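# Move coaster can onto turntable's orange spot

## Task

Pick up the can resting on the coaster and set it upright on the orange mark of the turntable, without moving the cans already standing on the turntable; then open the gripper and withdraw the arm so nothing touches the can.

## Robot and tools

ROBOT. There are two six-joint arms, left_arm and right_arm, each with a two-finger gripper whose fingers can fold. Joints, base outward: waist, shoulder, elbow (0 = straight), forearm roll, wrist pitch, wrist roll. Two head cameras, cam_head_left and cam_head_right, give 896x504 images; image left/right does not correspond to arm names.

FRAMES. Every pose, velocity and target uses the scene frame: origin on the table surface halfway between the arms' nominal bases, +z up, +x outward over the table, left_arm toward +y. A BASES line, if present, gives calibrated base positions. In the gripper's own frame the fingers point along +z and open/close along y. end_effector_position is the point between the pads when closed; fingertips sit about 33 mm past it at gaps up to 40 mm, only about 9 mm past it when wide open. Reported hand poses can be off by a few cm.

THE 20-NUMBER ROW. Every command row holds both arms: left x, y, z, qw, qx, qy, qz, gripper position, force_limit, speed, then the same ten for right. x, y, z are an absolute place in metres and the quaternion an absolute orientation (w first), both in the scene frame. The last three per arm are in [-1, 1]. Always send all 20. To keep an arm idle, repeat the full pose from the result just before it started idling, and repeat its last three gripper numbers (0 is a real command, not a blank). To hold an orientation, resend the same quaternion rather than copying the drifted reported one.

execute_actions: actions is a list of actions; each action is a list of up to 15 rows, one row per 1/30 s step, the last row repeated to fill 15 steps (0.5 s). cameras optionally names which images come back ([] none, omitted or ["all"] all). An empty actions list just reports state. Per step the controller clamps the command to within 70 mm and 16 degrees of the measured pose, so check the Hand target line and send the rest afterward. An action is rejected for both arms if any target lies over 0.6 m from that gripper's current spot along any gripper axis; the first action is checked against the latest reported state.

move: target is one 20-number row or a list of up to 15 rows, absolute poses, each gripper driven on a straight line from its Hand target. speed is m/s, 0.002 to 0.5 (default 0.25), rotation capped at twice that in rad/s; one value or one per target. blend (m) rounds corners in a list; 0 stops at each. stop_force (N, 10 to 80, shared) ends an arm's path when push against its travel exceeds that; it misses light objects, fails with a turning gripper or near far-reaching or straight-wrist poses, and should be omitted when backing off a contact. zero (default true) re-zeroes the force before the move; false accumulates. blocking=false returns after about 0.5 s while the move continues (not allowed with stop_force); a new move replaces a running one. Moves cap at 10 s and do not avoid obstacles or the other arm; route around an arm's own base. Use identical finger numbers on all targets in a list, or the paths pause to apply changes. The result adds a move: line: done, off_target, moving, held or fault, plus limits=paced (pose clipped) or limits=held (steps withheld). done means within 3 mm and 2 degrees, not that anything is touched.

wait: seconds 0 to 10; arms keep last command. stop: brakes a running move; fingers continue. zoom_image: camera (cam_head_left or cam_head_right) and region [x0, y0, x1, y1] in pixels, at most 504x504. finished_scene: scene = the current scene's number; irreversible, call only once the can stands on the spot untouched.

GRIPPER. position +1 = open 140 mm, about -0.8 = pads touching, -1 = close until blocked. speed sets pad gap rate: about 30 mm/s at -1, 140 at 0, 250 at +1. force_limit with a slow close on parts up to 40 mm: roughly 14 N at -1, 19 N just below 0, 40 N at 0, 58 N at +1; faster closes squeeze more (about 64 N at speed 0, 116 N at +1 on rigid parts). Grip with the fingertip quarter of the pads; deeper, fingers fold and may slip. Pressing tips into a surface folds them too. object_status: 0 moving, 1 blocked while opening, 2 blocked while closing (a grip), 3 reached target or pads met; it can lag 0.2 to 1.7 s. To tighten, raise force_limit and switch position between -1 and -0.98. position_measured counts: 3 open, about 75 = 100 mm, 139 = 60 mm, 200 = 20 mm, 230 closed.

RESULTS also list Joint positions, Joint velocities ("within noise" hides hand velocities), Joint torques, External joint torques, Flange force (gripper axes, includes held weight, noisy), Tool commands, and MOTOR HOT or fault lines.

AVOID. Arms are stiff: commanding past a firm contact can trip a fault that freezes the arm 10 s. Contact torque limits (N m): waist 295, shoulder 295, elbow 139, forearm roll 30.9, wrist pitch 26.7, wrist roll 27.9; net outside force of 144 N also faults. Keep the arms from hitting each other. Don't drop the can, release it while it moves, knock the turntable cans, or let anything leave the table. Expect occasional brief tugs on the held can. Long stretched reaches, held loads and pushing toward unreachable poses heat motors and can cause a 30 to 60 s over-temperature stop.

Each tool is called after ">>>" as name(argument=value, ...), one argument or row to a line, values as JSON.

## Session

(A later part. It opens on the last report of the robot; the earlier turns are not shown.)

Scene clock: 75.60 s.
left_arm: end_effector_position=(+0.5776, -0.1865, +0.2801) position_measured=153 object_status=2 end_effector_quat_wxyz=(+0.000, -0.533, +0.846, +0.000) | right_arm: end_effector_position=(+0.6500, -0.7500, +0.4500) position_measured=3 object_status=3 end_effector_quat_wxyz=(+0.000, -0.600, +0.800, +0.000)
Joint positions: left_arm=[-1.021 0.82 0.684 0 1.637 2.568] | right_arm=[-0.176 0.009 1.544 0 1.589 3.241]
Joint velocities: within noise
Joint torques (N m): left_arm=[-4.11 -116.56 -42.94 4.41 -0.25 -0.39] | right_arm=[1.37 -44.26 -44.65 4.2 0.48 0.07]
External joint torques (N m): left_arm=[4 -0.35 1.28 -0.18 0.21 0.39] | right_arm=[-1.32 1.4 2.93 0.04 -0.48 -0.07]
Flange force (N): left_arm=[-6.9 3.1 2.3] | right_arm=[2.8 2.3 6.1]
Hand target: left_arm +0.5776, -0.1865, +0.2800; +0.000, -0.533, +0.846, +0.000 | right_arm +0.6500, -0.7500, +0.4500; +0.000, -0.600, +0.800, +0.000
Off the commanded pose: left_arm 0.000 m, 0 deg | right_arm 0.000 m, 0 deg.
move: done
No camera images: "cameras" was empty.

>>> wait(
  seconds=4.90,
  cameras=[],
)

>>> move(
  target=[
    [0.5913, -0.1535, 0.27, 0, -0.533, 0.846, 0, -1, 0, -1, 0.65, -0.75, 0.45, 0, -0.6, 0.8, 0, 1, 1, 1],
    [0.596, -0.118, 0.23, 0, -0.533, 0.846, 0, -1, 0, -1, 0.65, -0.75, 0.45, 0, -0.6, 0.8, 0, 1, 1, 1],
    [0.5913, -0.0825, 0.185, 0, -0.533, 0.846, 0, -1, 0, -1, 0.65, -0.75, 0.45, 0, -0.6, 0.8, 0, 1, 1, 1],
    [0.5776, -0.0495, 0.158, 0, -0.533, 0.846, 0, -1, 0, -1, 0.65, -0.75, 0.45, 0, -0.6, 0.8, 0, 1, 1, 1],
    [0.5559, -0.0211, 0.149, 0, -0.533, 0.846, 0, -1, 0, -1, 0.65, -0.75, 0.45, 0, -0.6, 0.8, 0, 1, 1, 1],
    [0.5275, 0.0006, 0.1475, 0, -0.533, 0.846, 0, -1, 0, -1, 0.65, -0.75, 0.45, 0, -0.6, 0.8, 0, 1, 1, 1],
    [0.4945, 0.0143, 0.1475, 0, -0.533, 0.846, 0, -1, 0, -1, 0.65, -0.75, 0.45, 0, -0.6, 0.8, 0, 1, 1, 1],
  ],
  speed=[0.1327, 0.192, 0.205, 0.16, 0.132, 0.128, 0.128],
  blend=0.016,
  blocking=false,
  cameras=[],
)

>>> wait(
  seconds=1.2,
)

>>> move(
  target=[
    [0.4945, 0.0143, 0.1475, 0, -0.533, 0.846, 0, 0.35, 0, 0, 0.65, -0.75, 0.45, 0, -0.6, 0.8, 0, 1, 1, 1],
    [0.459, 0.019, 0.1475, 0, -0.533, 0.846, 0, 0.35, 0, 0, 0.65, -0.75, 0.45, 0, -0.6, 0.8, 0, 1, 1, 1],
    [0.4235, 0.0143, 0.16, 0, -0.533, 0.846, 0, 0.35, 0, 0, 0.65, -0.75, 0.45, 0, -0.6, 0.8, 0, 1, 1, 1],
    [0.3905, 0.0006, 0.21, 0, -0.533, 0.846, 0, 0.35, 0, 0, 0.65, -0.75, 0.45, 0, -0.6, 0.8, 0, 1, 1, 1],
    [0.3621, -0.0211, 0.3, 0, -0.533, 0.846, 0, 0.35, 0, 0, 0.65, -0.75, 0.45, 0, -0.6, 0.8, 0, 1, 1, 1],
  ],
  speed=[0.128, 0.128, 0.133, 0.22, 0.3],
  blend=0.016,
  blocking=false,
)

>>> wait(
  seconds=0.3,
)

>>> wait(
  seconds=3,
)

>>> zoom_image(
  camera="cam_head_left",
  region=[440, 250, 610, 420],
)

>>> zoom_image(
  camera="cam_head_right",
  region=[440, 250, 610, 420],
)

Scene clock: 81.30 s.
left_arm: end_effector_position=(+0.5776, -0.1865, +0.2800) position_measured=153 object_status=2 end_effector_quat_wxyz=(+0.000, -0.533, +0.846, +0.000) | right_arm: end_effector_position=(+0.6500, -0.7500, +0.4500) position_measured=3 object_status=3 end_effector_quat_wxyz=(+0.000, -0.600, +0.800, +0.000)
Joint positions: left_arm=[-1.021 0.82 0.684 0 1.637 2.568] | right_arm=[-0.176 0.009 1.544 0 1.589 3.241]
Joint velocities: within noise
Joint torques (N m): left_arm=[-3.93 -115.08 -42.96 4.46 -0.26 -0.35] | right_arm=[1.53 -44.23 -44.62 4.19 0.48 0.06]
External joint torques (N m): left_arm=[3.9 -1.55 1.44 -0.24 0.23 0.35] | right_arm=[-1.52 1.86 3.02 0.03 -0.48 -0.06]
Flange force (N): left_arm=[-8.7 6.4 2.9] | right_arm=[3.1 1.6 6.3]
Hand target: left_arm +0.5776, -0.1865, +0.2800; +0.000, -0.533, +0.846, +0.000 | right_arm +0.6500, -0.7500, +0.4500; +0.000, -0.600, +0.800, +0.000
Tool commands: left_gripper/position=-1.0 left_gripper/force_limit=+0.0 left_gripper/speed=-1.0 right_gripper/position=+1.0 right_gripper/force_limit=+1.0 right_gripper/speed=+1.0
Off the commanded pose: left_arm 0.000 m, 0 deg | right_arm 0.000 m, 0 deg.
wait: 4.90 s; at rest from the start
No camera images: "cameras" was empty.

Scene clock: 81.80 s.
left_arm: end_effector_position=(+0.5931, -0.1384, +0.2529) position_measured=153 object_status=2 end_effector_quat_wxyz=(+0.000, -0.533, +0.846, +0.001) end_effector_velocity=(+0.016, +0.125, -0.139) end_effector_angular_velocity=(+0.006, +0.005, -0.002) | right_arm: end_effector_position=(+0.6500, -0.7500, +0.4500) position_measured=3 object_status=3 end_effector_quat_wxyz=(+0.000, -0.600, +0.800, +0.000)
Joint positions: left_arm=[-0.982 0.75 0.858 0 1.535 2.607] | right_arm=[-0.176 0.009 1.544 0 1.589 3.241]
Joint velocities: left_arm=[0.084 -0.179 0.563 0 -0.377 0.086] | right_arm=[within noise]
Joint torques (N m): left_arm=[-1.2 -107.35 -41.79 4.4 0.24 -0.31] | right_arm=[1.19 -44.13 -44.69 4.16 0.47 0.03]
External joint torques (N m): left_arm=[2.1 -3.25 1.17 -0.24 -0.23 0.31] | right_arm=[-1.2 1.54 3.04 0.07 -0.46 -0.03]
Flange force (N): left_arm=[-7.7 8.9 2.1] | right_arm=[2.6 2.2 6.3]
Hand target: left_arm +0.5943, -0.1295, +0.2431; +0.000, -0.533, +0.846, +0.001 | right_arm +0.6500, -0.7500, +0.4500; +0.000, -0.600, +0.800, +0.000
Tool commands: left_gripper/position=-1.0 left_gripper/force_limit=+0.0 left_gripper/speed=-1.0 right_gripper/position=+1.0 right_gripper/force_limit=+1.0 right_gripper/speed=+1.0
Off the commanded pose: left_arm 0.210 m, 0 deg | right_arm 0.000 m, 0 deg.
move: running; path passed 1 of 7 targets
No camera images: "cameras" was empty.

Scene clock: 83.00 s.
left_arm: end_effector_position=(+0.5359, -0.0060, +0.1479) position_measured=153 object_status=2 end_effector_quat_wxyz=(+0.000, -0.533, +0.846, +0.000) end_effector_velocity=(-0.106, +0.074, -0.005) end_effector_angular_velocity=(+0.001, +0.000, +0.000) | right_arm: end_effector_position=(+0.6500, -0.7500, +0.4500) position_measured=3 object_status=3 end_effector_quat_wxyz=(+0.000, -0.600, +0.800, +0.000)
Joint positions: left_arm=[-0.951 0.541 1.402 0 1.199 2.639] | right_arm=[-0.176 0.009 1.544 0 1.589 3.241]
Joint velocities: left_arm=[-0.051 -0.185 0.309 0.001 -0.123 -0.051] | right_arm=[within noise]
Joint torques (N m): left_arm=[-6.7 -89.48 -39.25 4.11 -0.58 -0.4] | right_arm=[0.94 -44.21 -44.66 4.17 0.48 0.08]
External joint torques (N m): left_arm=[5.58 -1.95 0.67 -0.22 0.57 0.4] | right_arm=[-0.88 1.28 2.91 0.07 -0.49 -0.08]
Flange force (N): left_arm=[-8.1 0.2 -1.4] | right_arm=[2.1 2.5 6.1]
Hand target: left_arm +0.5298, -0.0019, +0.1477; +0.000, -0.533, +0.846, +0.000 | right_arm +0.6500, -0.7500, +0.4500; +0.000, -0.600, +0.800, +0.000
Tool commands: left_gripper/position=-1.0 left_gripper/force_limit=+0.0 left_gripper/speed=-1.0 right_gripper/position=+1.0 right_gripper/force_limit=+1.0 right_gripper/speed=+1.0
Off the commanded pose: left_arm 0.046 m, 0 deg | right_arm 0.000 m, 0 deg.
earlier move: running; path passed 5 of 7 targets
wait: 1.20 s; no rest

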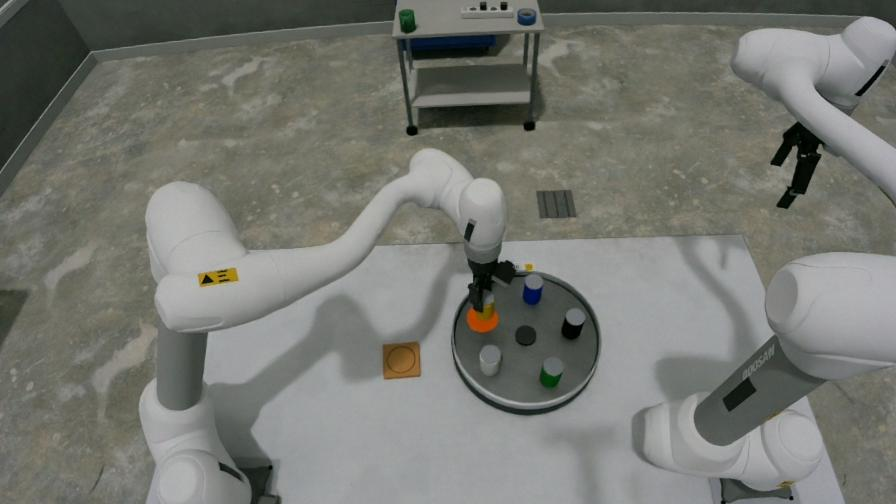

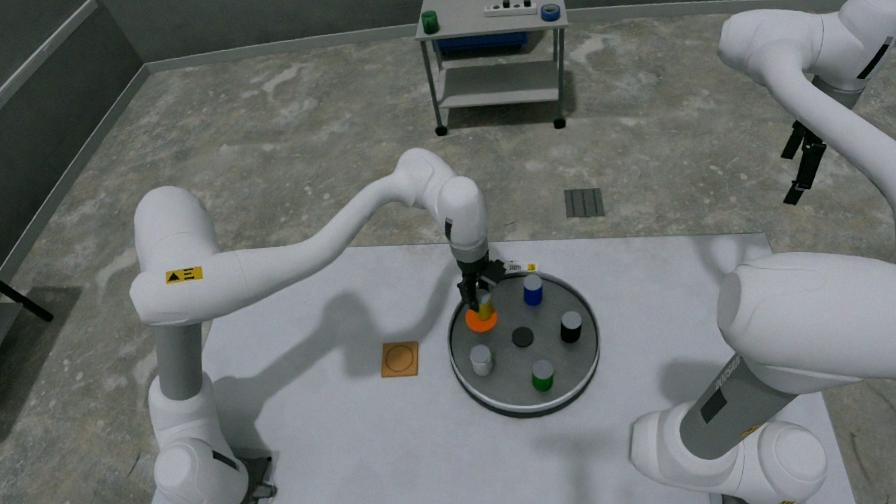

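Scene clock: 83.50 s.
left_arm: end_effector_position=(+0.4945, +0.0143, +0.1475) position_measured=85 object_status=0 end_effector_quat_wxyz=(+0.000, -0.533, +0.846, +0.000) | right_arm: end_effector_position=(+0.6500, -0.7500, +0.4500) position_measured=3 object_status=3 end_effector_quat_wxyz=(+0.000, -0.600, +0.800, +0.000)
Joint positions: left_arm=[-0.978 0.48 1.501 0 1.161 2.611] | right_arm=[-0.176 0.009 1.544 0 1.589 3.241]
Joint velocities: within noise
Joint torques (N m): left_arm=[-3.94 -82.67 -38.63 4.08 -0.19 -0.35] | right_arm=[0.94 -44.15 -44.7 4.18 0.47 0.05]
External joint torques (N m): left_arm=[3.95 -2.85 0.51 -0.21 0.17 0.35] | right_arm=[-1.08 2.37 3.26 0.02 -0.48 -0.05]
Flange force (N): left_arm=[-7.1 1.9 -1.6] | right_arm=[2.2 1.3 6.7]
Hand target: left_arm +0.4945, +0.0143, +0.1475; +0.000, -0.533, +0.846, +0.000 | right_arm +0.6500, -0.7500, +0.4500; +0.000, -0.600, +0.800, +0.000
Tool commands: left_gripper/position=+0.35 left_gripper/force_limit=+0.0 left_gripper/speed=+0.0 right_gripper/position=+1.0 right_gripper/force_limit=+1.0 right_gripper/speed=+1.0
Off the commanded pose: left_arm 0.205 m, 0 deg | right_arm 0.000 m, 0 deg.
earlier move: replaced; path passed 5 of 7 targets
move: running; path passed 1 of 5 targets; blend cut to 0 m at target 1

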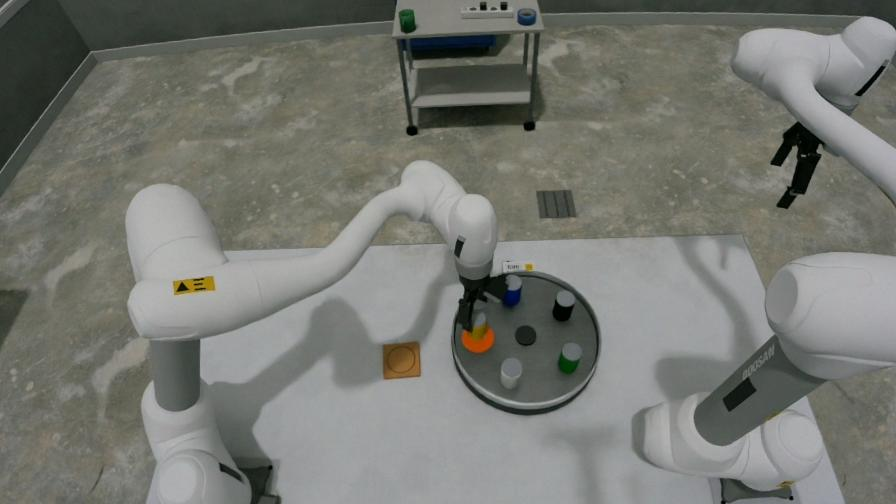

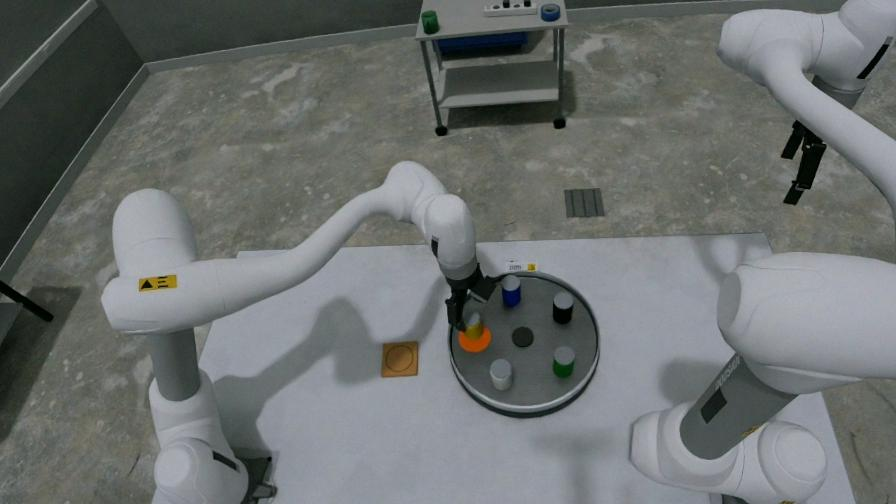

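Scene clock: 83.80 s.
left_arm: end_effector_position=(+0.4836, +0.0158, +0.1474) position_measured=85 object_status=3 end_effector_quat_wxyz=(+0.000, -0.533, +0.846, +0.000) end_effector_velocity=(-0.122, +0.016, +0.001) end_effector_angular_velocity=(-0.001, -0.001, -0.002) | right_arm: end_effector_position=(+0.6500, -0.7500, +0.4500) position_measured=3 object_status=3 end_effector_quat_wxyz=(+0.000, -0.600, +0.800, +0.000)
Joint positions: left_arm=[-0.989 0.468 1.518 0 1.155 2.601] | right_arm=[-0.176 0.009 1.544 0 1.589 3.241]
Joint velocities: left_arm=[-0.118 -0.126 0.193 0 -0.068 -0.115] | right_arm=[within noise]
Joint torques (N m): left_arm=[-6.13 -83.26 -39.67 4.05 -0.1 -0.38] | right_arm=[1.33 -44.4 -44.52 4.16 0.45 0.02]
External joint torques (N m): left_arm=[5.1 -2.14 1.51 -0.2 0.11 0.38] | right_arm=[-1.31 1.58 2.81 0.07 -0.46 -0.02]
Flange force (N): left_arm=[-9.1 2.2 -0.2] | right_arm=[2.7 1.8 5.9]
Hand target: left_arm +0.4770, +0.0167, +0.1475; +0.000, -0.533, +0.846, +0.000 | right_arm +0.6500, -0.7500, +0.4500; +0.000, -0.600, +0.800, +0.000
Tool commands: left_gripper/position=+0.35 left_gripper/force_limit=+0.0 left_gripper/speed=+0.0 right_gripper/position=+1.0 right_gripper/force_limit=+1.0 right_gripper/speed=+1.0
Off the commanded pose: left_arm 0.198 m, 0 deg | right_arm 0.000 m, 0 deg.
earlier move: running; path passed 1 of 5 targets; blend cut to 0 m at target 1
wait: 0.30 s; no rest

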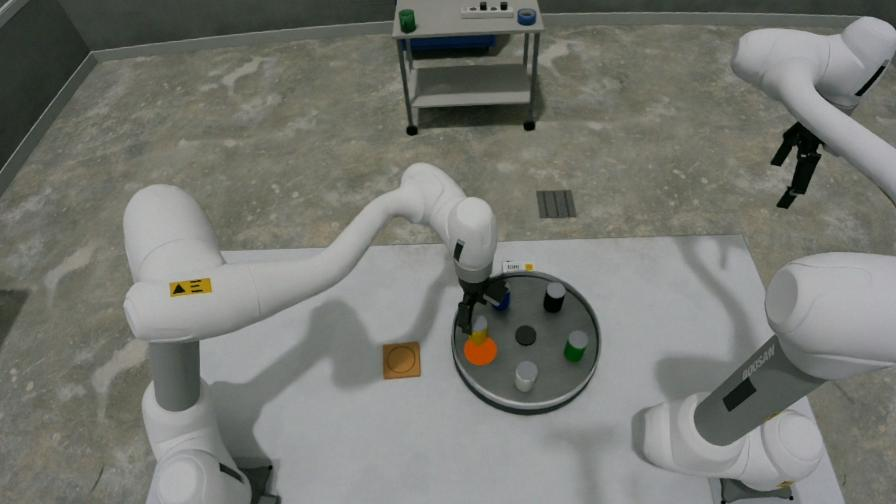

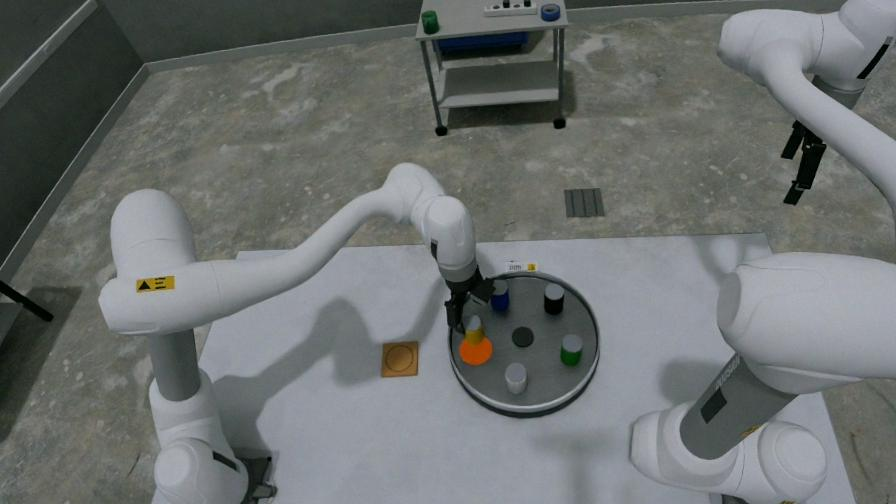

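Scene clock: 85.13 s.
left_arm: end_effector_position=(+0.3621, -0.0211, +0.3000) position_measured=85 object_status=3 end_effector_quat_wxyz=(+0.000, -0.533, +0.846, +0.000) | right_arm: end_effector_position=(+0.6500, -0.7500, +0.4500) position_measured=3 object_status=3 end_effector_quat_wxyz=(+0.000, -0.600, +0.800, +0.000)
Joint positions: left_arm=[-1.149 0.345 1.411 0 1.385 2.44] | right_arm=[-0.176 0.009 1.544 0 1.589 3.241]
Joint velocities: within noise
Joint torques (N m): left_arm=[-3.96 -73.42 -41.19 4.39 -0.09 -0.38] | right_arm=[1.02 -44.61 -44.53 4.18 0.48 0.07]
External joint torques (N m): left_arm=[3.93 -2.57 -0.11 -0.19 0.04 0.38] | right_arm=[-1.05 2.41 2.99 0.04 -0.48 -0.07]
Flange force (N): left_arm=[-6.7 -0.6 -1.0] | right_arm=[2.1 0.8 6.2]
Hand target: left_arm +0.3621, -0.0211, +0.3000; +0.000, -0.533, +0.846, +0.000 | right_arm +0.6500, -0.7500, +0.4500; +0.000, -0.600, +0.800, +0.000
Tool commands: left_gripper/position=+0.35 left_gripper/force_limit=+0.0 left_gripper/speed=+0.0 right_gripper/position=+1.0 right_gripper/force_limit=+1.0 right_gripper/speed=+1.0
Off the commanded pose: left_arm 0.000 m, 0 deg | right_arm 0.000 m, 0 deg.
earlier move: done; blend cut to 0 m at target 1
wait: 1.33 of 3 s (the move ended)

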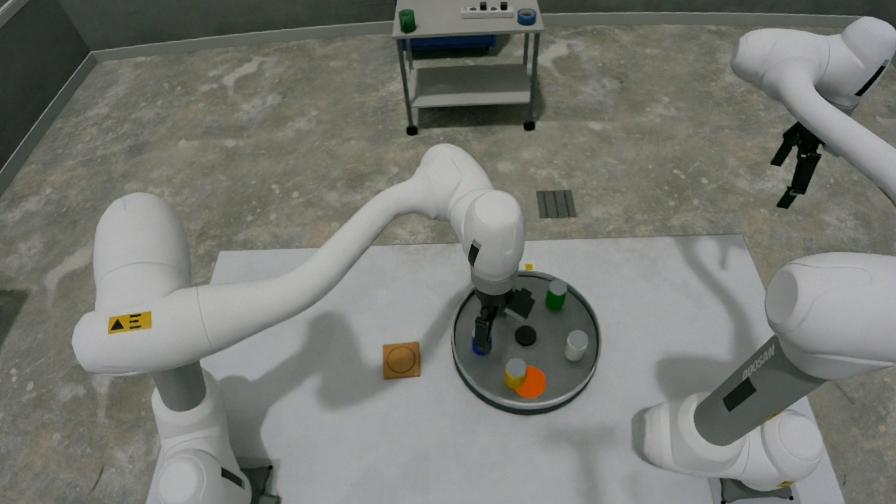

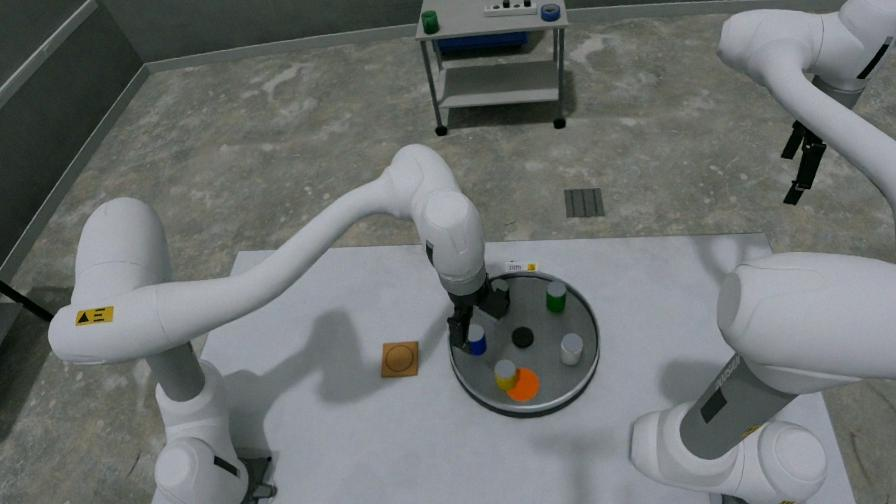

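Scaled by 2.965.

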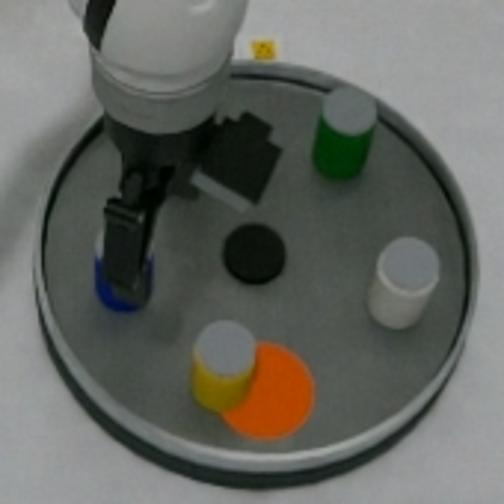

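Scaled by 2.965.

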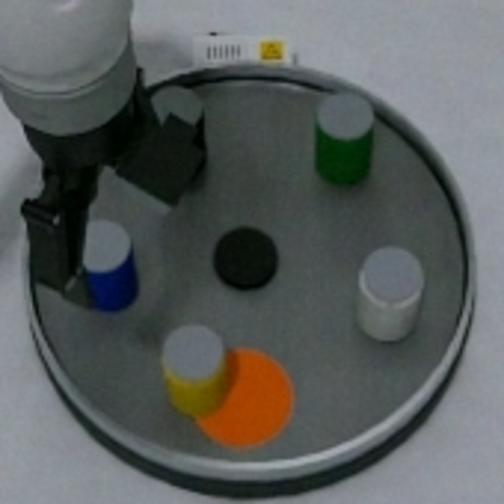

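>>> move(
  target=[
    [0.459, -0.118, 0.3, 0, -0.533, 0.846, 0, 0.35, 0, 0, 0.65, -0.75, 0.45, 0, -0.6, 0.8, 0, 1, 1, 1],
    [0.5776, -0.1865, 0.28, 0, -0.533, 0.846, 0, 0.35, 0, 0, 0.65, -0.75, 0.45, 0, -0.6, 0.8, 0, 1, 1, 1],
  ],
  speed=0.2,
  blend=0.04,
)

>>> zoom_image(
  camera="cam_head_left",
  region=[440, 250, 610, 420],
)

>>> zoom_image(
  camera="cam_head_right",
  region=[440, 250, 610, 420],
)

Scene clock: 88.77 s.
left_arm: end_effector_position=(+0.5776, -0.1865, +0.2801) position_measured=85 object_status=3 end_effector_quat_wxyz=(+0.000, -0.533, +0.846, +0.000) | right_arm: end_effector_position=(+0.6500, -0.7500, +0.4500) position_measured=3 object_status=3 end_effector_quat_wxyz=(+0.000, -0.600, +0.800, +0.000)
Joint positions: left_arm=[-1.021 0.82 0.684 0 1.637 2.568] | right_arm=[-0.176 0.009 1.544 0 1.589 3.241]
Joint velocities: within noise
Joint torques (N m): left_arm=[-3.91 -115.01 -41.86 4.41 -0.25 -0.38] | right_arm=[1.41 -44.45 -44.65 4.16 0.43 0.04]
External joint torques (N m): left_arm=[3.66 -1.32 0.53 -0.22 0.23 0.38] | right_arm=[-1.48 2.57 3.2 0.05 -0.44 -0.04]
Flange force (N): left_arm=[-6.1 2.4 0.9] | right_arm=[2.9 0.8 6.5]
Hand target: left_arm +0.5776, -0.1865, +0.2800; +0.000, -0.533, +0.846, +0.000 | right_arm +0.6500, -0.7500, +0.4500; +0.000, -0.600, +0.800, +0.000
Off the commanded pose: left_arm 0.000 m, 0 deg | right_arm 0.000 m, 0 deg.
move: done

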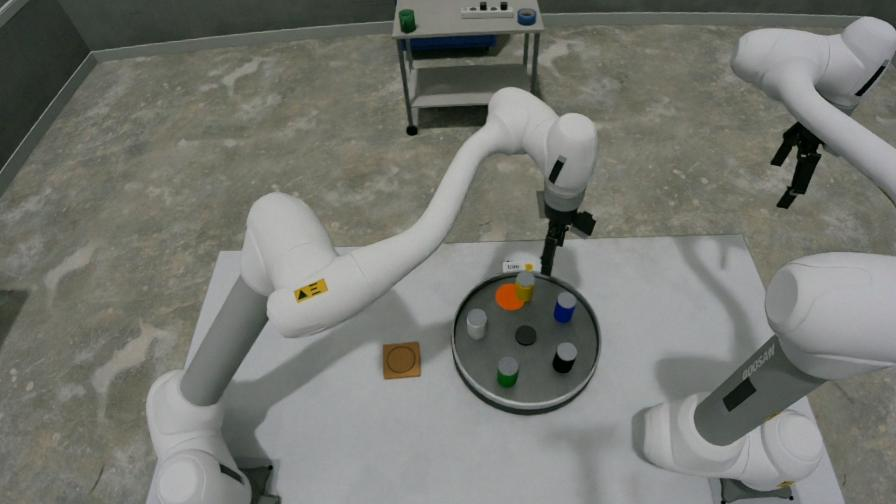

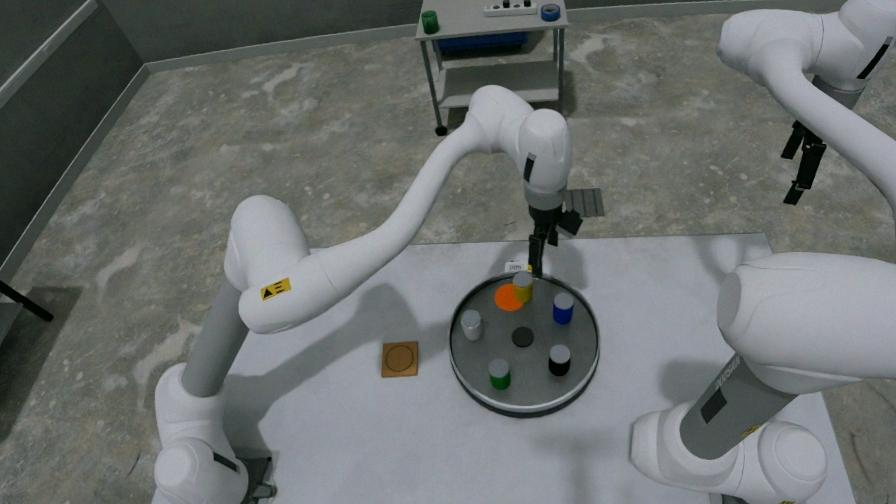

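Scaled by 2.965.

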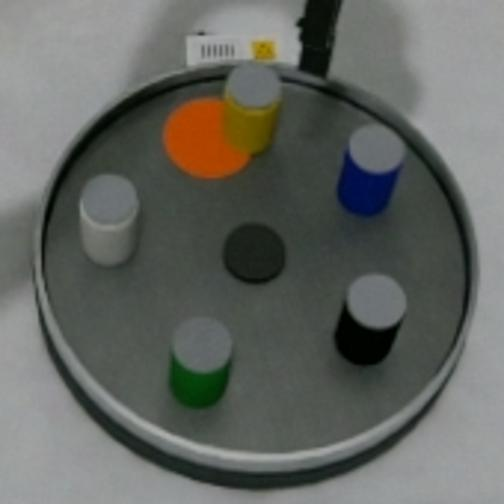

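Scaled by 2.965.

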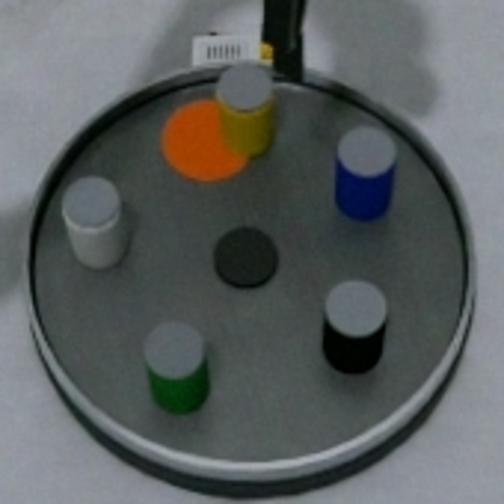

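>>> wait(
  seconds=5.2,
  cameras=[],
)

>>> move(
  target=[
    [0.5913, -0.1535, 0.27, 0, -0.533, 0.846, 0, 0.35, 0, 0, 0.65, -0.75, 0.45, 0, -0.6, 0.8, 0, 1, 1, 1],
    [0.596, -0.118, 0.23, 0, -0.533, 0.846, 0, 0.35, 0, 0, 0.65, -0.75, 0.45, 0, -0.6, 0.8, 0, 1, 1, 1],
    [0.5913, -0.0825, 0.185, 0, -0.533, 0.846, 0, 0.35, 0, 0, 0.65, -0.75, 0.45, 0, -0.6, 0.8, 0, 1, 1, 1],
    [0.5776, -0.0495, 0.158, 0, -0.533, 0.846, 0, 0.35, 0, 0, 0.65, -0.75, 0.45, 0, -0.6, 0.8, 0, 1, 1, 1],
    [0.5559, -0.0211, 0.149, 0, -0.533, 0.846, 0, 0.35, 0, 0, 0.65, -0.75, 0.45, 0, -0.6, 0.8, 0, 1, 1, 1],
    [0.5275, 0.0006, 0.1475, 0, -0.533, 0.846, 0, 0.35, 0, 0, 0.65, -0.75, 0.45, 0, -0.6, 0.8, 0, 1, 1, 1],
    [0.4945, 0.0143, 0.1475, 0, -0.533, 0.846, 0, 0.35, 0, 0, 0.65, -0.75, 0.45, 0, -0.6, 0.8, 0, 1, 1, 1],
    [0.459, 0.019, 0.1475, 0, -0.533, 0.846, 0, 0.35, 0, 0, 0.65, -0.75, 0.45, 0, -0.6, 0.8, 0, 1, 1, 1],
  ],
  speed=[0.1327, 0.192, 0.205, 0.16, 0.132, 0.128, 0.128, 0.128],
  blend=0.016,
  blocking=false,
  cameras=[],
)

>>> wait(
  seconds=1.2,
)

>>> move(
  target=[
    [0.4945, 0.0143, 0.1475, 0, -0.533, 0.846, 0, -1, 0, -0.6, 0.65, -0.75, 0.45, 0, -0.6, 0.8, 0, 1, 1, 1],
    [0.459, 0.019, 0.1475, 0, -0.533, 0.846, 0, -1, 0, -0.6, 0.65, -0.75, 0.45, 0, -0.6, 0.8, 0, 1, 1, 1],
    [0.4235, 0.0143, 0.149, 0, -0.533, 0.846, 0, -1, 0, -0.6, 0.65, -0.75, 0.45, 0, -0.6, 0.8, 0, 1, 1, 1],
    [0.3905, 0.0006, 0.18, 0, -0.533, 0.846, 0, -1, 0, -0.6, 0.65, -0.75, 0.45, 0, -0.6, 0.8, 0, 1, 1, 1],
    [0.3621, -0.0211, 0.25, 0, -0.533, 0.846, 0, -1, 0, -0.6, 0.65, -0.75, 0.45, 0, -0.6, 0.8, 0, 1, 1, 1],
    [0.3404, -0.0495, 0.31, 0, -0.533, 0.846, 0, -1, 0, -0.6, 0.65, -0.75, 0.45, 0, -0.6, 0.8, 0, 1, 1, 1],
  ],
  speed=[0.128, 0.128, 0.128, 0.17, 0.28, 0.28],
  blend=0.016,
  blocking=false,
)

>>> wait(
  seconds=0.3,
)

>>> wait(
  seconds=3,
)

>>> zoom_image(
  camera="cam_head_left",
  region=[440, 250, 610, 420],
)

>>> zoom_image(
  camera="cam_head_right",
  region=[440, 250, 610, 420],
)

Scene clock: 94.97 s.
left_arm: end_effector_position=(+0.5776, -0.1865, +0.2800) position_measured=85 object_status=3 end_effector_quat_wxyz=(+0.000, -0.533, +0.846, +0.000) | right_arm: end_effector_position=(+0.6500, -0.7500, +0.4500) position_measured=3 object_status=3 end_effector_quat_wxyz=(+0.000, -0.600, +0.800, +0.000)
Joint positions: left_arm=[-1.021 0.82 0.684 0 1.637 2.568] | right_arm=[-0.176 0.009 1.544 0 1.589 3.241]
Joint velocities: within noise
Joint torques (N m): left_arm=[-4.05 -113.65 -41.98 4.43 -0.25 -0.41] | right_arm=[1.02 -44.28 -44.58 4.17 0.44 0.05]
External joint torques (N m): left_arm=[3.94 -2.69 0.53 -0.22 0.22 0.41] | right_arm=[-1.04 1.85 2.97 0.07 -0.45 -0.05]
Flange force (N): left_arm=[-8.2 5.3 1.2] | right_arm=[2.2 1.7 6.2]
Hand target: left_arm +0.5776, -0.1865, +0.2800; +0.000, -0.533, +0.846, +0.000 | right_arm +0.6500, -0.7500, +0.4500; +0.000, -0.600, +0.800, +0.000
Tool commands: left_gripper/position=+0.35 left_gripper/force_limit=+0.0 left_gripper/speed=+0.0 right_gripper/position=+1.0 right_gripper/force_limit=+1.0 right_gripper/speed=+1.0
Off the commanded pose: left_arm 0.000 m, 0 deg | right_arm 0.000 m, 0 deg.
wait: 5.20 s; at rest from the start
No camera images: "cameras" was empty.

Scene clock: 95.47 s.
left_arm: end_effector_position=(+0.5932, -0.1376, +0.2520) position_measured=85 object_status=3 end_effector_quat_wxyz=(+0.000, -0.533, +0.846, +0.001) end_effector_velocity=(+0.016, +0.124, -0.139) end_effector_angular_velocity=(+0.005, +0.004, +0.000) | right_arm: end_effector_position=(+0.6500, -0.7500, +0.4500) position_measured=3 object_status=3 end_effector_quat_wxyz=(+0.000, -0.600, +0.800, +0.000)
Joint positions: left_arm=[-0.982 0.749 0.862 0 1.533 2.608] | right_arm=[-0.176 0.009 1.544 0 1.589 3.241]
Joint velocities: left_arm=[0.084 -0.178 0.561 0 -0.376 0.084] | right_arm=[within noise]
Joint torques (N m): left_arm=[-3.88 -106.78 -41.72 4.4 0.36 -0.39] | right_arm=[1.38 -44.33 -44.62 4.18 0.53 0.05]
External joint torques (N m): left_arm=[3.97 -4.21 0.85 -0.24 -0.36 0.39] | right_arm=[-1.39 1.86 3.03 0.04 -0.53 -0.05]
Flange force (N): left_arm=[-9.9 8.9 1.7] | right_arm=[2.8 1.7 6.4]
Hand target: left_arm +0.5943, -0.1291, +0.2426; +0.000, -0.533, +0.846, +0.001 | right_arm +0.6500, -0.7500, +0.4500; +0.000, -0.600, +0.800, +0.000
Tool commands: left_gripper/position=+0.35 left_gripper/force_limit=+0.0 left_gripper/speed=+0.0 right_gripper/position=+1.0 right_gripper/force_limit=+1.0 right_gripper/speed=+1.0
Off the commanded pose: left_arm 0.231 m, 0 deg | right_arm 0.000 m, 0 deg.
move: running; path passed 1 of 8 targets
No camera images: "cameras" was empty.

Scene clock: 96.67 s.
left_arm: end_effector_position=(+0.5344, -0.0049, +0.1478) position_measured=85 object_status=3 end_effector_quat_wxyz=(+0.000, -0.533, +0.846, +0.000) end_effector_velocity=(-0.106, +0.071, -0.004) end_effector_angular_velocity=(-0.001, +0.000, +0.000) | right_arm: end_effector_position=(+0.6500, -0.7500, +0.4500) position_measured=3 object_status=3 end_effector_quat_wxyz=(+0.000, -0.600, +0.800, +0.000)
Joint positions: left_arm=[-0.952 0.539 1.406 0 1.197 2.638] | right_arm=[-0.176 0.009 1.544 0 1.589 3.241]
Joint velocities: left_arm=[-0.053 -0.183 0.302 0 -0.12 -0.053] | right_arm=[within noise]
Joint torques (N m): left_arm=[-4.65 -89.24 -39.64 4.22 -0.13 -0.39] | right_arm=[1.6 -44.27 -44.67 4.18 0.54 0.05]
External joint torques (N m): left_arm=[3.71 -2.09 0.61 -0.29 0.08 0.39] | right_arm=[-1.59 1.52 2.98 0.06 -0.53 -0.05]
Flange force (N): left_arm=[-6.4 1.8 -0.8] | right_arm=[3.3 2.1 6.3]
Hand target: left_arm +0.5285, -0.0011, +0.1476; +0.000, -0.533, +0.846, +0.000 | right_arm +0.6500, -0.7500, +0.4500; +0.000, -0.600, +0.800, +0.000
Tool commands: left_gripper/position=+0.35 left_gripper/force_limit=+0.0 left_gripper/speed=+0.0 right_gripper/position=+1.0 right_gripper/force_limit=+1.0 right_gripper/speed=+1.0
Off the commanded pose: left_arm 0.079 m, 0 deg | right_arm 0.000 m, 0 deg.
earlier move: running; path passed 5 of 8 targets
wait: 1.20 s; no rest

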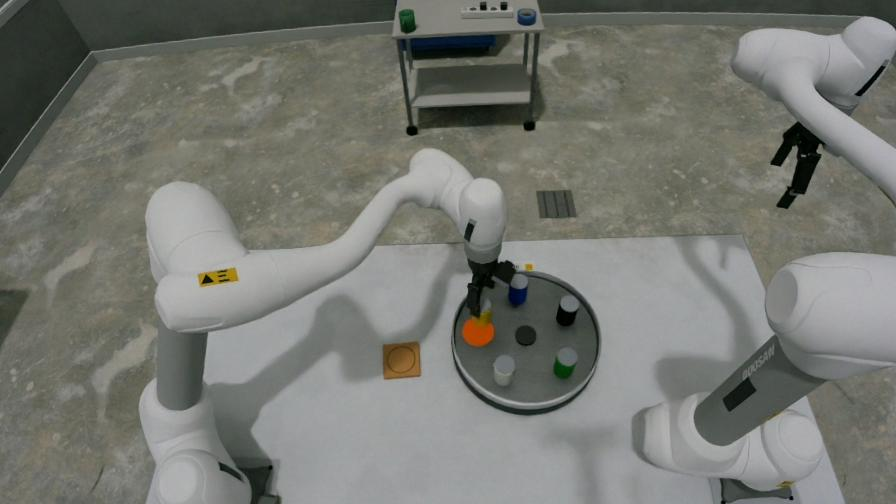

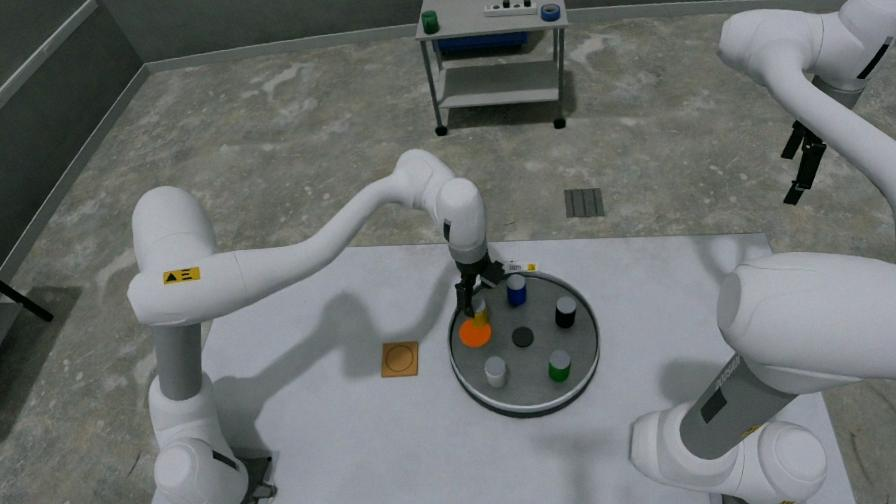

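Scene clock: 97.17 s.
left_arm: end_effector_position=(+0.4745, +0.0170, +0.1474) position_measured=136 object_status=0 end_effector_quat_wxyz=(+0.000, -0.533, +0.846, +0.000) end_effector_velocity=(-0.130, +0.016, +0.001) end_effector_angular_velocity=(-0.002, -0.001, -0.001) | right_arm: end_effector_position=(+0.6500, -0.7500, +0.4500) position_measured=3 object_status=3 end_effector_quat_wxyz=(+0.000, -0.600, +0.800, +0.000)
Joint positions: left_arm=[-0.998 0.459 1.532 0 1.15 2.592] | right_arm=[-0.176 0.009 1.544 0 1.589 3.241]
Joint velocities: left_arm=[-0.128 -0.131 0.2 0 -0.071 -0.127] | right_arm=[within noise]
Joint torques (N m): left_arm=[-6.8 -82.76 -38.49 4.12 -0.27 -0.46] | right_arm=[1.05 -44.2 -44.68 4.16 0.5 0.06]
External joint torques (N m): left_arm=[6.23 -0.69 0.71 -0.29 0.26 0.46] | right_arm=[-1.05 1.73 3.06 0.07 -0.51 -0.06]
Flange force (N): left_arm=[-8.4 -2.3 -0.2] | right_arm=[2.3 2.0 6.4]
Hand target: left_arm +0.4682, +0.0176, +0.1475; +0.000, -0.533, +0.846, +0.000 | right_arm +0.6500, -0.7500, +0.4500; +0.000, -0.600, +0.800, +0.000
Tool commands: left_gripper/position=-1.0 left_gripper/force_limit=+0.0 left_gripper/speed=-0.6 right_gripper/position=+1.0 right_gripper/force_limit=+1.0 right_gripper/speed=+1.0
Off the commanded pose: left_arm 0.221 m, 0 deg | right_arm 0.000 m, 0 deg.
earlier move: replaced; path passed 5 of 8 targets
move: running; path passed 1 of 6 targets; blend cut to 0.0154 m at target 1

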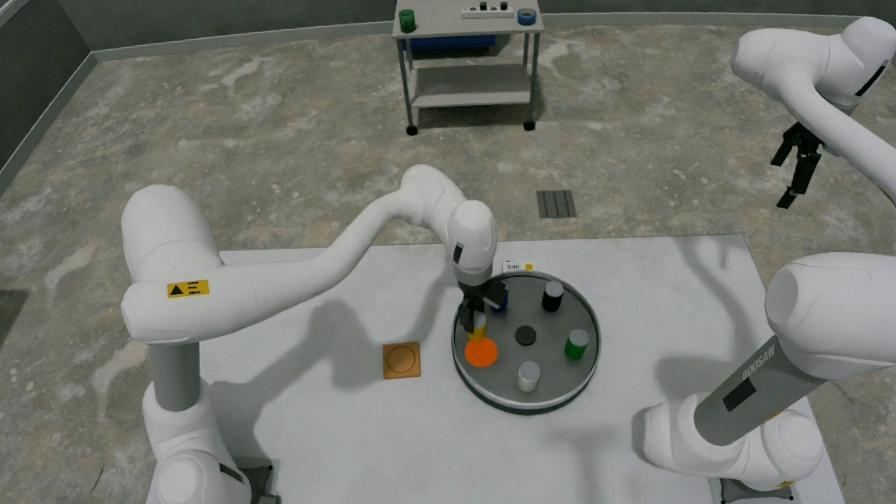

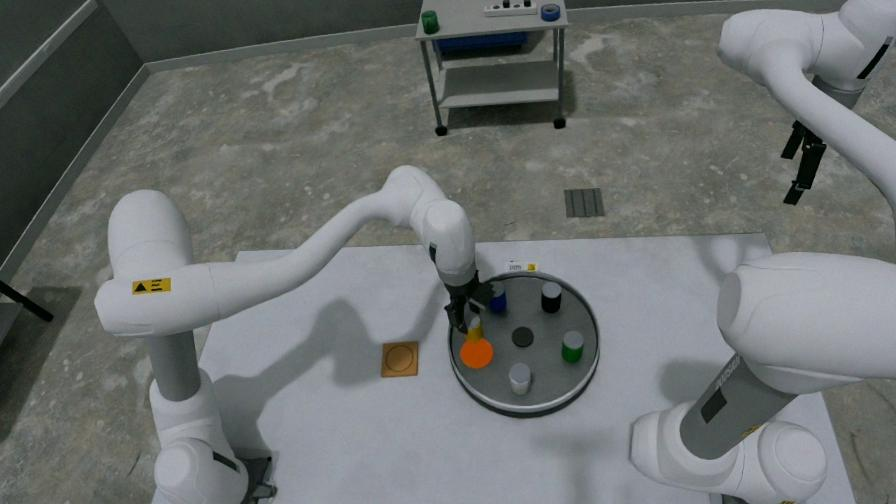

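Scene clock: 97.47 s.
left_arm: end_effector_position=(+0.4366, +0.0161, +0.1484) position_measured=154 object_status=0 end_effector_quat_wxyz=(+0.000, -0.533, +0.846, +0.000) end_effector_velocity=(-0.127, -0.018, +0.008) end_effector_angular_velocity=(-0.001, +0.000, +0.000) | right_arm: end_effector_position=(+0.6500, -0.7500, +0.4500) position_measured=3 object_status=3 end_effector_quat_wxyz=(+0.000, -0.600, +0.800, +0.000)
Joint positions: left_arm=[-1.04 0.428 1.578 0 1.136 2.55] | right_arm=[-0.176 0.009 1.544 0 1.589 3.241]
Joint velocities: left_arm=[-0.156 -0.086 0.113 0 -0.028 -0.155] | right_arm=[within noise]
Joint torques (N m): left_arm=[-5.75 -80.17 -39.67 4.09 -0.21 -0.18] | right_arm=[0.99 -44.35 -44.7 4.16 0.48 0.06]
External joint torques (N m): left_arm=[5.89 -0.62 1.56 -0.21 0.17 0.18] | right_arm=[-0.96 1.44 2.97 0.08 -0.48 -0.06]
Flange force (N): left_arm=[-8.8 -0.8 0.8] | right_arm=[2.2 2.3 6.2]
Hand target: left_arm +0.4302, +0.0151, +0.1492; +0.000, -0.533, +0.846, +0.000 | right_arm +0.6500, -0.7500, +0.4500; +0.000, -0.600, +0.800, +0.000
Tool commands: left_gripper/position=-1.0 left_gripper/force_limit=+0.0 left_gripper/speed=-0.6 right_gripper/position=+1.0 right_gripper/force_limit=+1.0 right_gripper/speed=+1.0
Off the commanded pose: left_arm 0.199 m, 0 deg | right_arm 0.000 m, 0 deg.
earlier move: running; path passed 2 of 6 targets; blend cut to 0.0154 m at target 1
wait: 0.30 s; no rest

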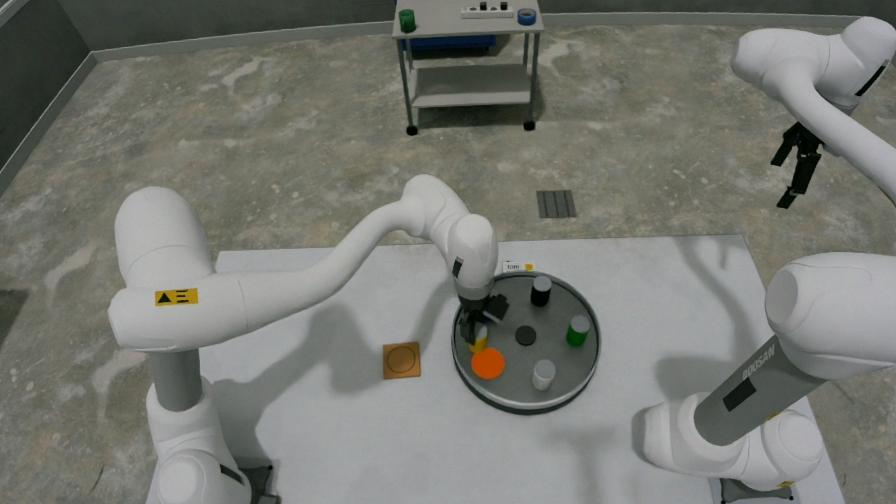

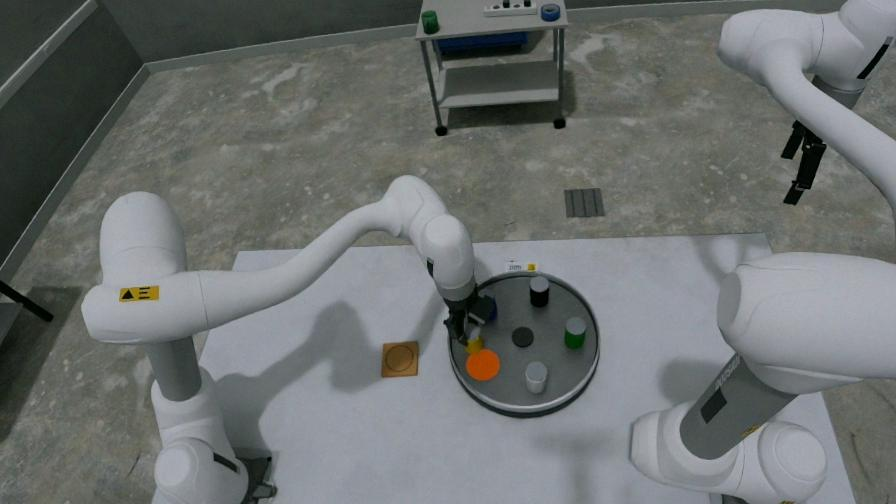

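Scene clock: 98.63 s.
left_arm: end_effector_position=(+0.3404, -0.0495, +0.3099) position_measured=154 object_status=2 end_effector_quat_wxyz=(+0.000, -0.533, +0.846, +0.000) | right_arm: end_effector_position=(+0.6500, -0.7500, +0.4500) position_measured=3 object_status=3 end_effector_quat_wxyz=(+0.000, -0.600, +0.800, +0.000)
Joint positions: left_arm=[-1.19 0.369 1.361 0 1.412 2.4] | right_arm=[-0.176 0.009 1.544 0 1.589 3.241]
Joint velocities: within noise
Joint torques (N m): left_arm=[-4.27 -77.05 -42.25 4.34 -0.31 -0.4] | right_arm=[1.07 -44.01 -44.61 4.16 0.47 0.03]
External joint torques (N m): left_arm=[4.24 -1.21 1.09 -0.15 0.27 0.4] | right_arm=[-0.97 1.28 2.95 0.07 -0.46 -0.03]
Flange force (N): left_arm=[-7.2 -0.7 0.8] | right_arm=[2.2 2.5 6.2]
Hand target: left_arm +0.3404, -0.0495, +0.3100; +0.000, -0.533, +0.846, +0.000 | right_arm +0.6500, -0.7500, +0.4500; +0.000, -0.600, +0.800, +0.000
Tool commands: left_gripper/position=-1.0 left_gripper/force_limit=+0.0 left_gripper/speed=-0.6 right_gripper/position=+1.0 right_gripper/force_limit=+1.0 right_gripper/speed=+1.0
Off the commanded pose: left_arm 0.000 m, 0 deg | right_arm 0.000 m, 0 deg.
earlier move: done; blend cut to 0.0154 m at target 1
wait: 1.17 of 3 s (the move ended)

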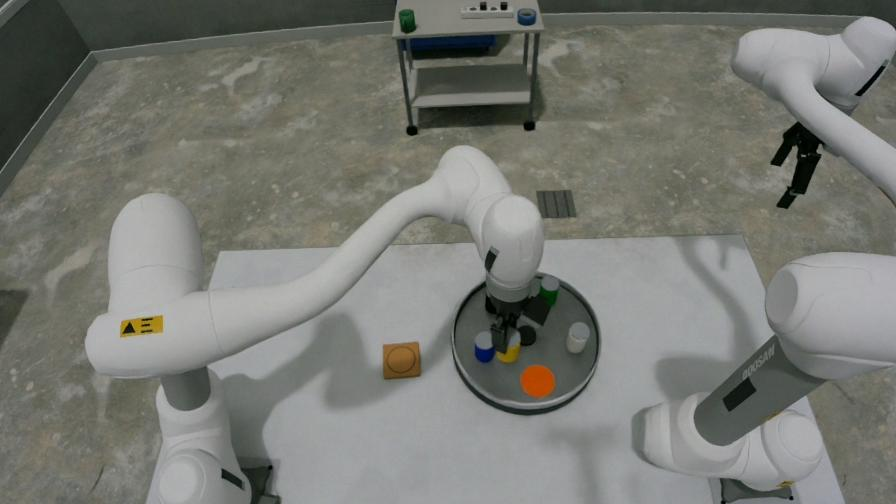

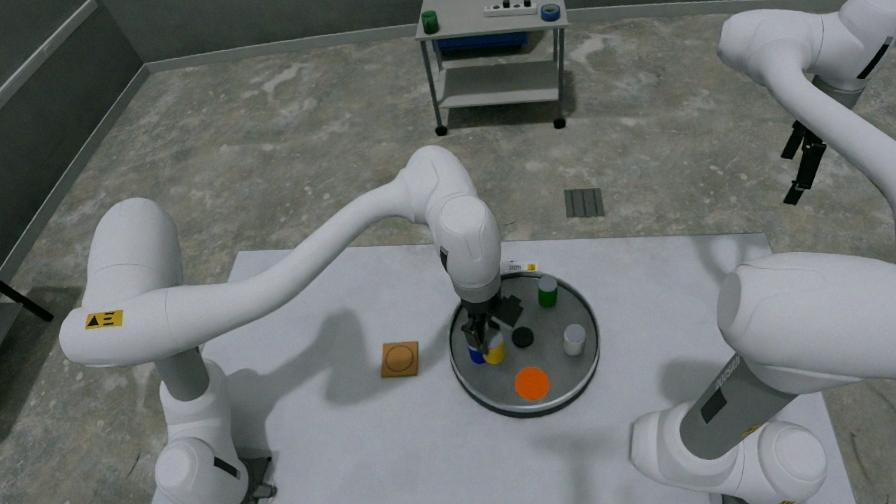

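Scaled by 2.965.

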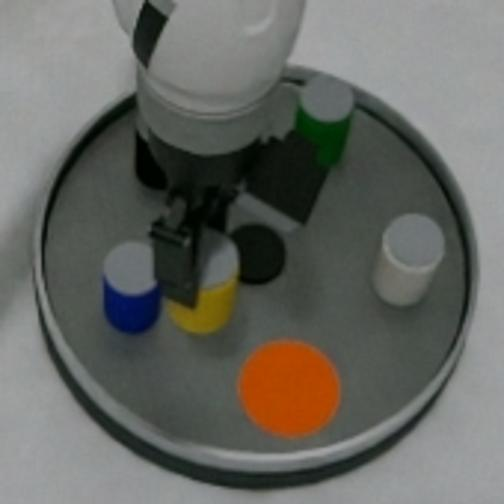

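Scaled by 2.965.

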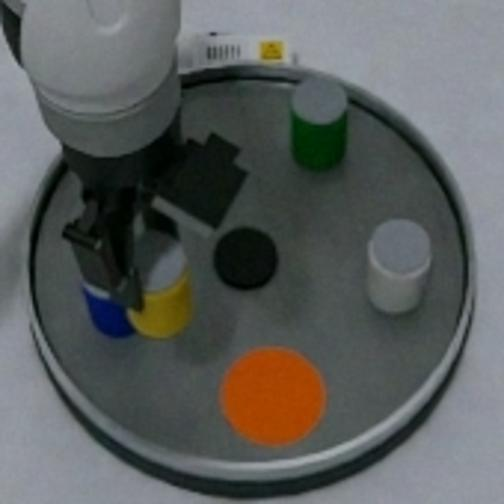

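>>> move(
  target=[
    [0.459, -0.118, 0.3, 0, -0.533, 0.846, 0, -1, 0, -0.6, 0.65, -0.75, 0.45, 0, -0.6, 0.8, 0, 1, 1, 1],
    [0.5776, -0.1865, 0.28, 0, -0.533, 0.846, 0, -1, 0, -0.6, 0.65, -0.75, 0.45, 0, -0.6, 0.8, 0, 1, 1, 1],
  ],
  speed=0.2,
  blend=0.04,
  cameras=[],
)

Scene clock: 100.80 s.
left_arm: end_effector_position=(+0.5776, -0.1865, +0.2801) position_measured=154 object_status=2 end_effector_quat_wxyz=(+0.000, -0.533, +0.846, +0.000) | right_arm: end_effector_position=(+0.6500, -0.7500, +0.4500) position_measured=3 object_status=3 end_effector_quat_wxyz=(+0.000, -0.600, +0.800, +0.000)
Joint positions: left_arm=[-1.021 0.82 0.684 0 1.637 2.568] | right_arm=[-0.176 0.009 1.544 0 1.589 3.241]
Joint velocities: within noise
Joint torques (N m): left_arm=[-3.94 -115.86 -43.77 4.42 -0.26 -0.39] | right_arm=[1.14 -44.5 -44.65 4.19 0.46 0.09]
External joint torques (N m): left_arm=[3.97 -0.66 2.27 -0.2 0.23 0.39] | right_arm=[-1.14 1.94 3.02 0.04 -0.46 -0.09]
Flange force (N): left_arm=[-9.6 7.7 4.4] | right_arm=[2.5 1.6 6.2]
Hand target: left_arm +0.5776, -0.1865, +0.2800; +0.000, -0.533, +0.846, +0.000 | right_arm +0.6500, -0.7500, +0.4500; +0.000, -0.600, +0.800, +0.000
Off the commanded pose: left_arm 0.000 m, 0 deg | right_arm 0.000 m, 0 deg.
move: done
No camera images: "cameras" was empty.


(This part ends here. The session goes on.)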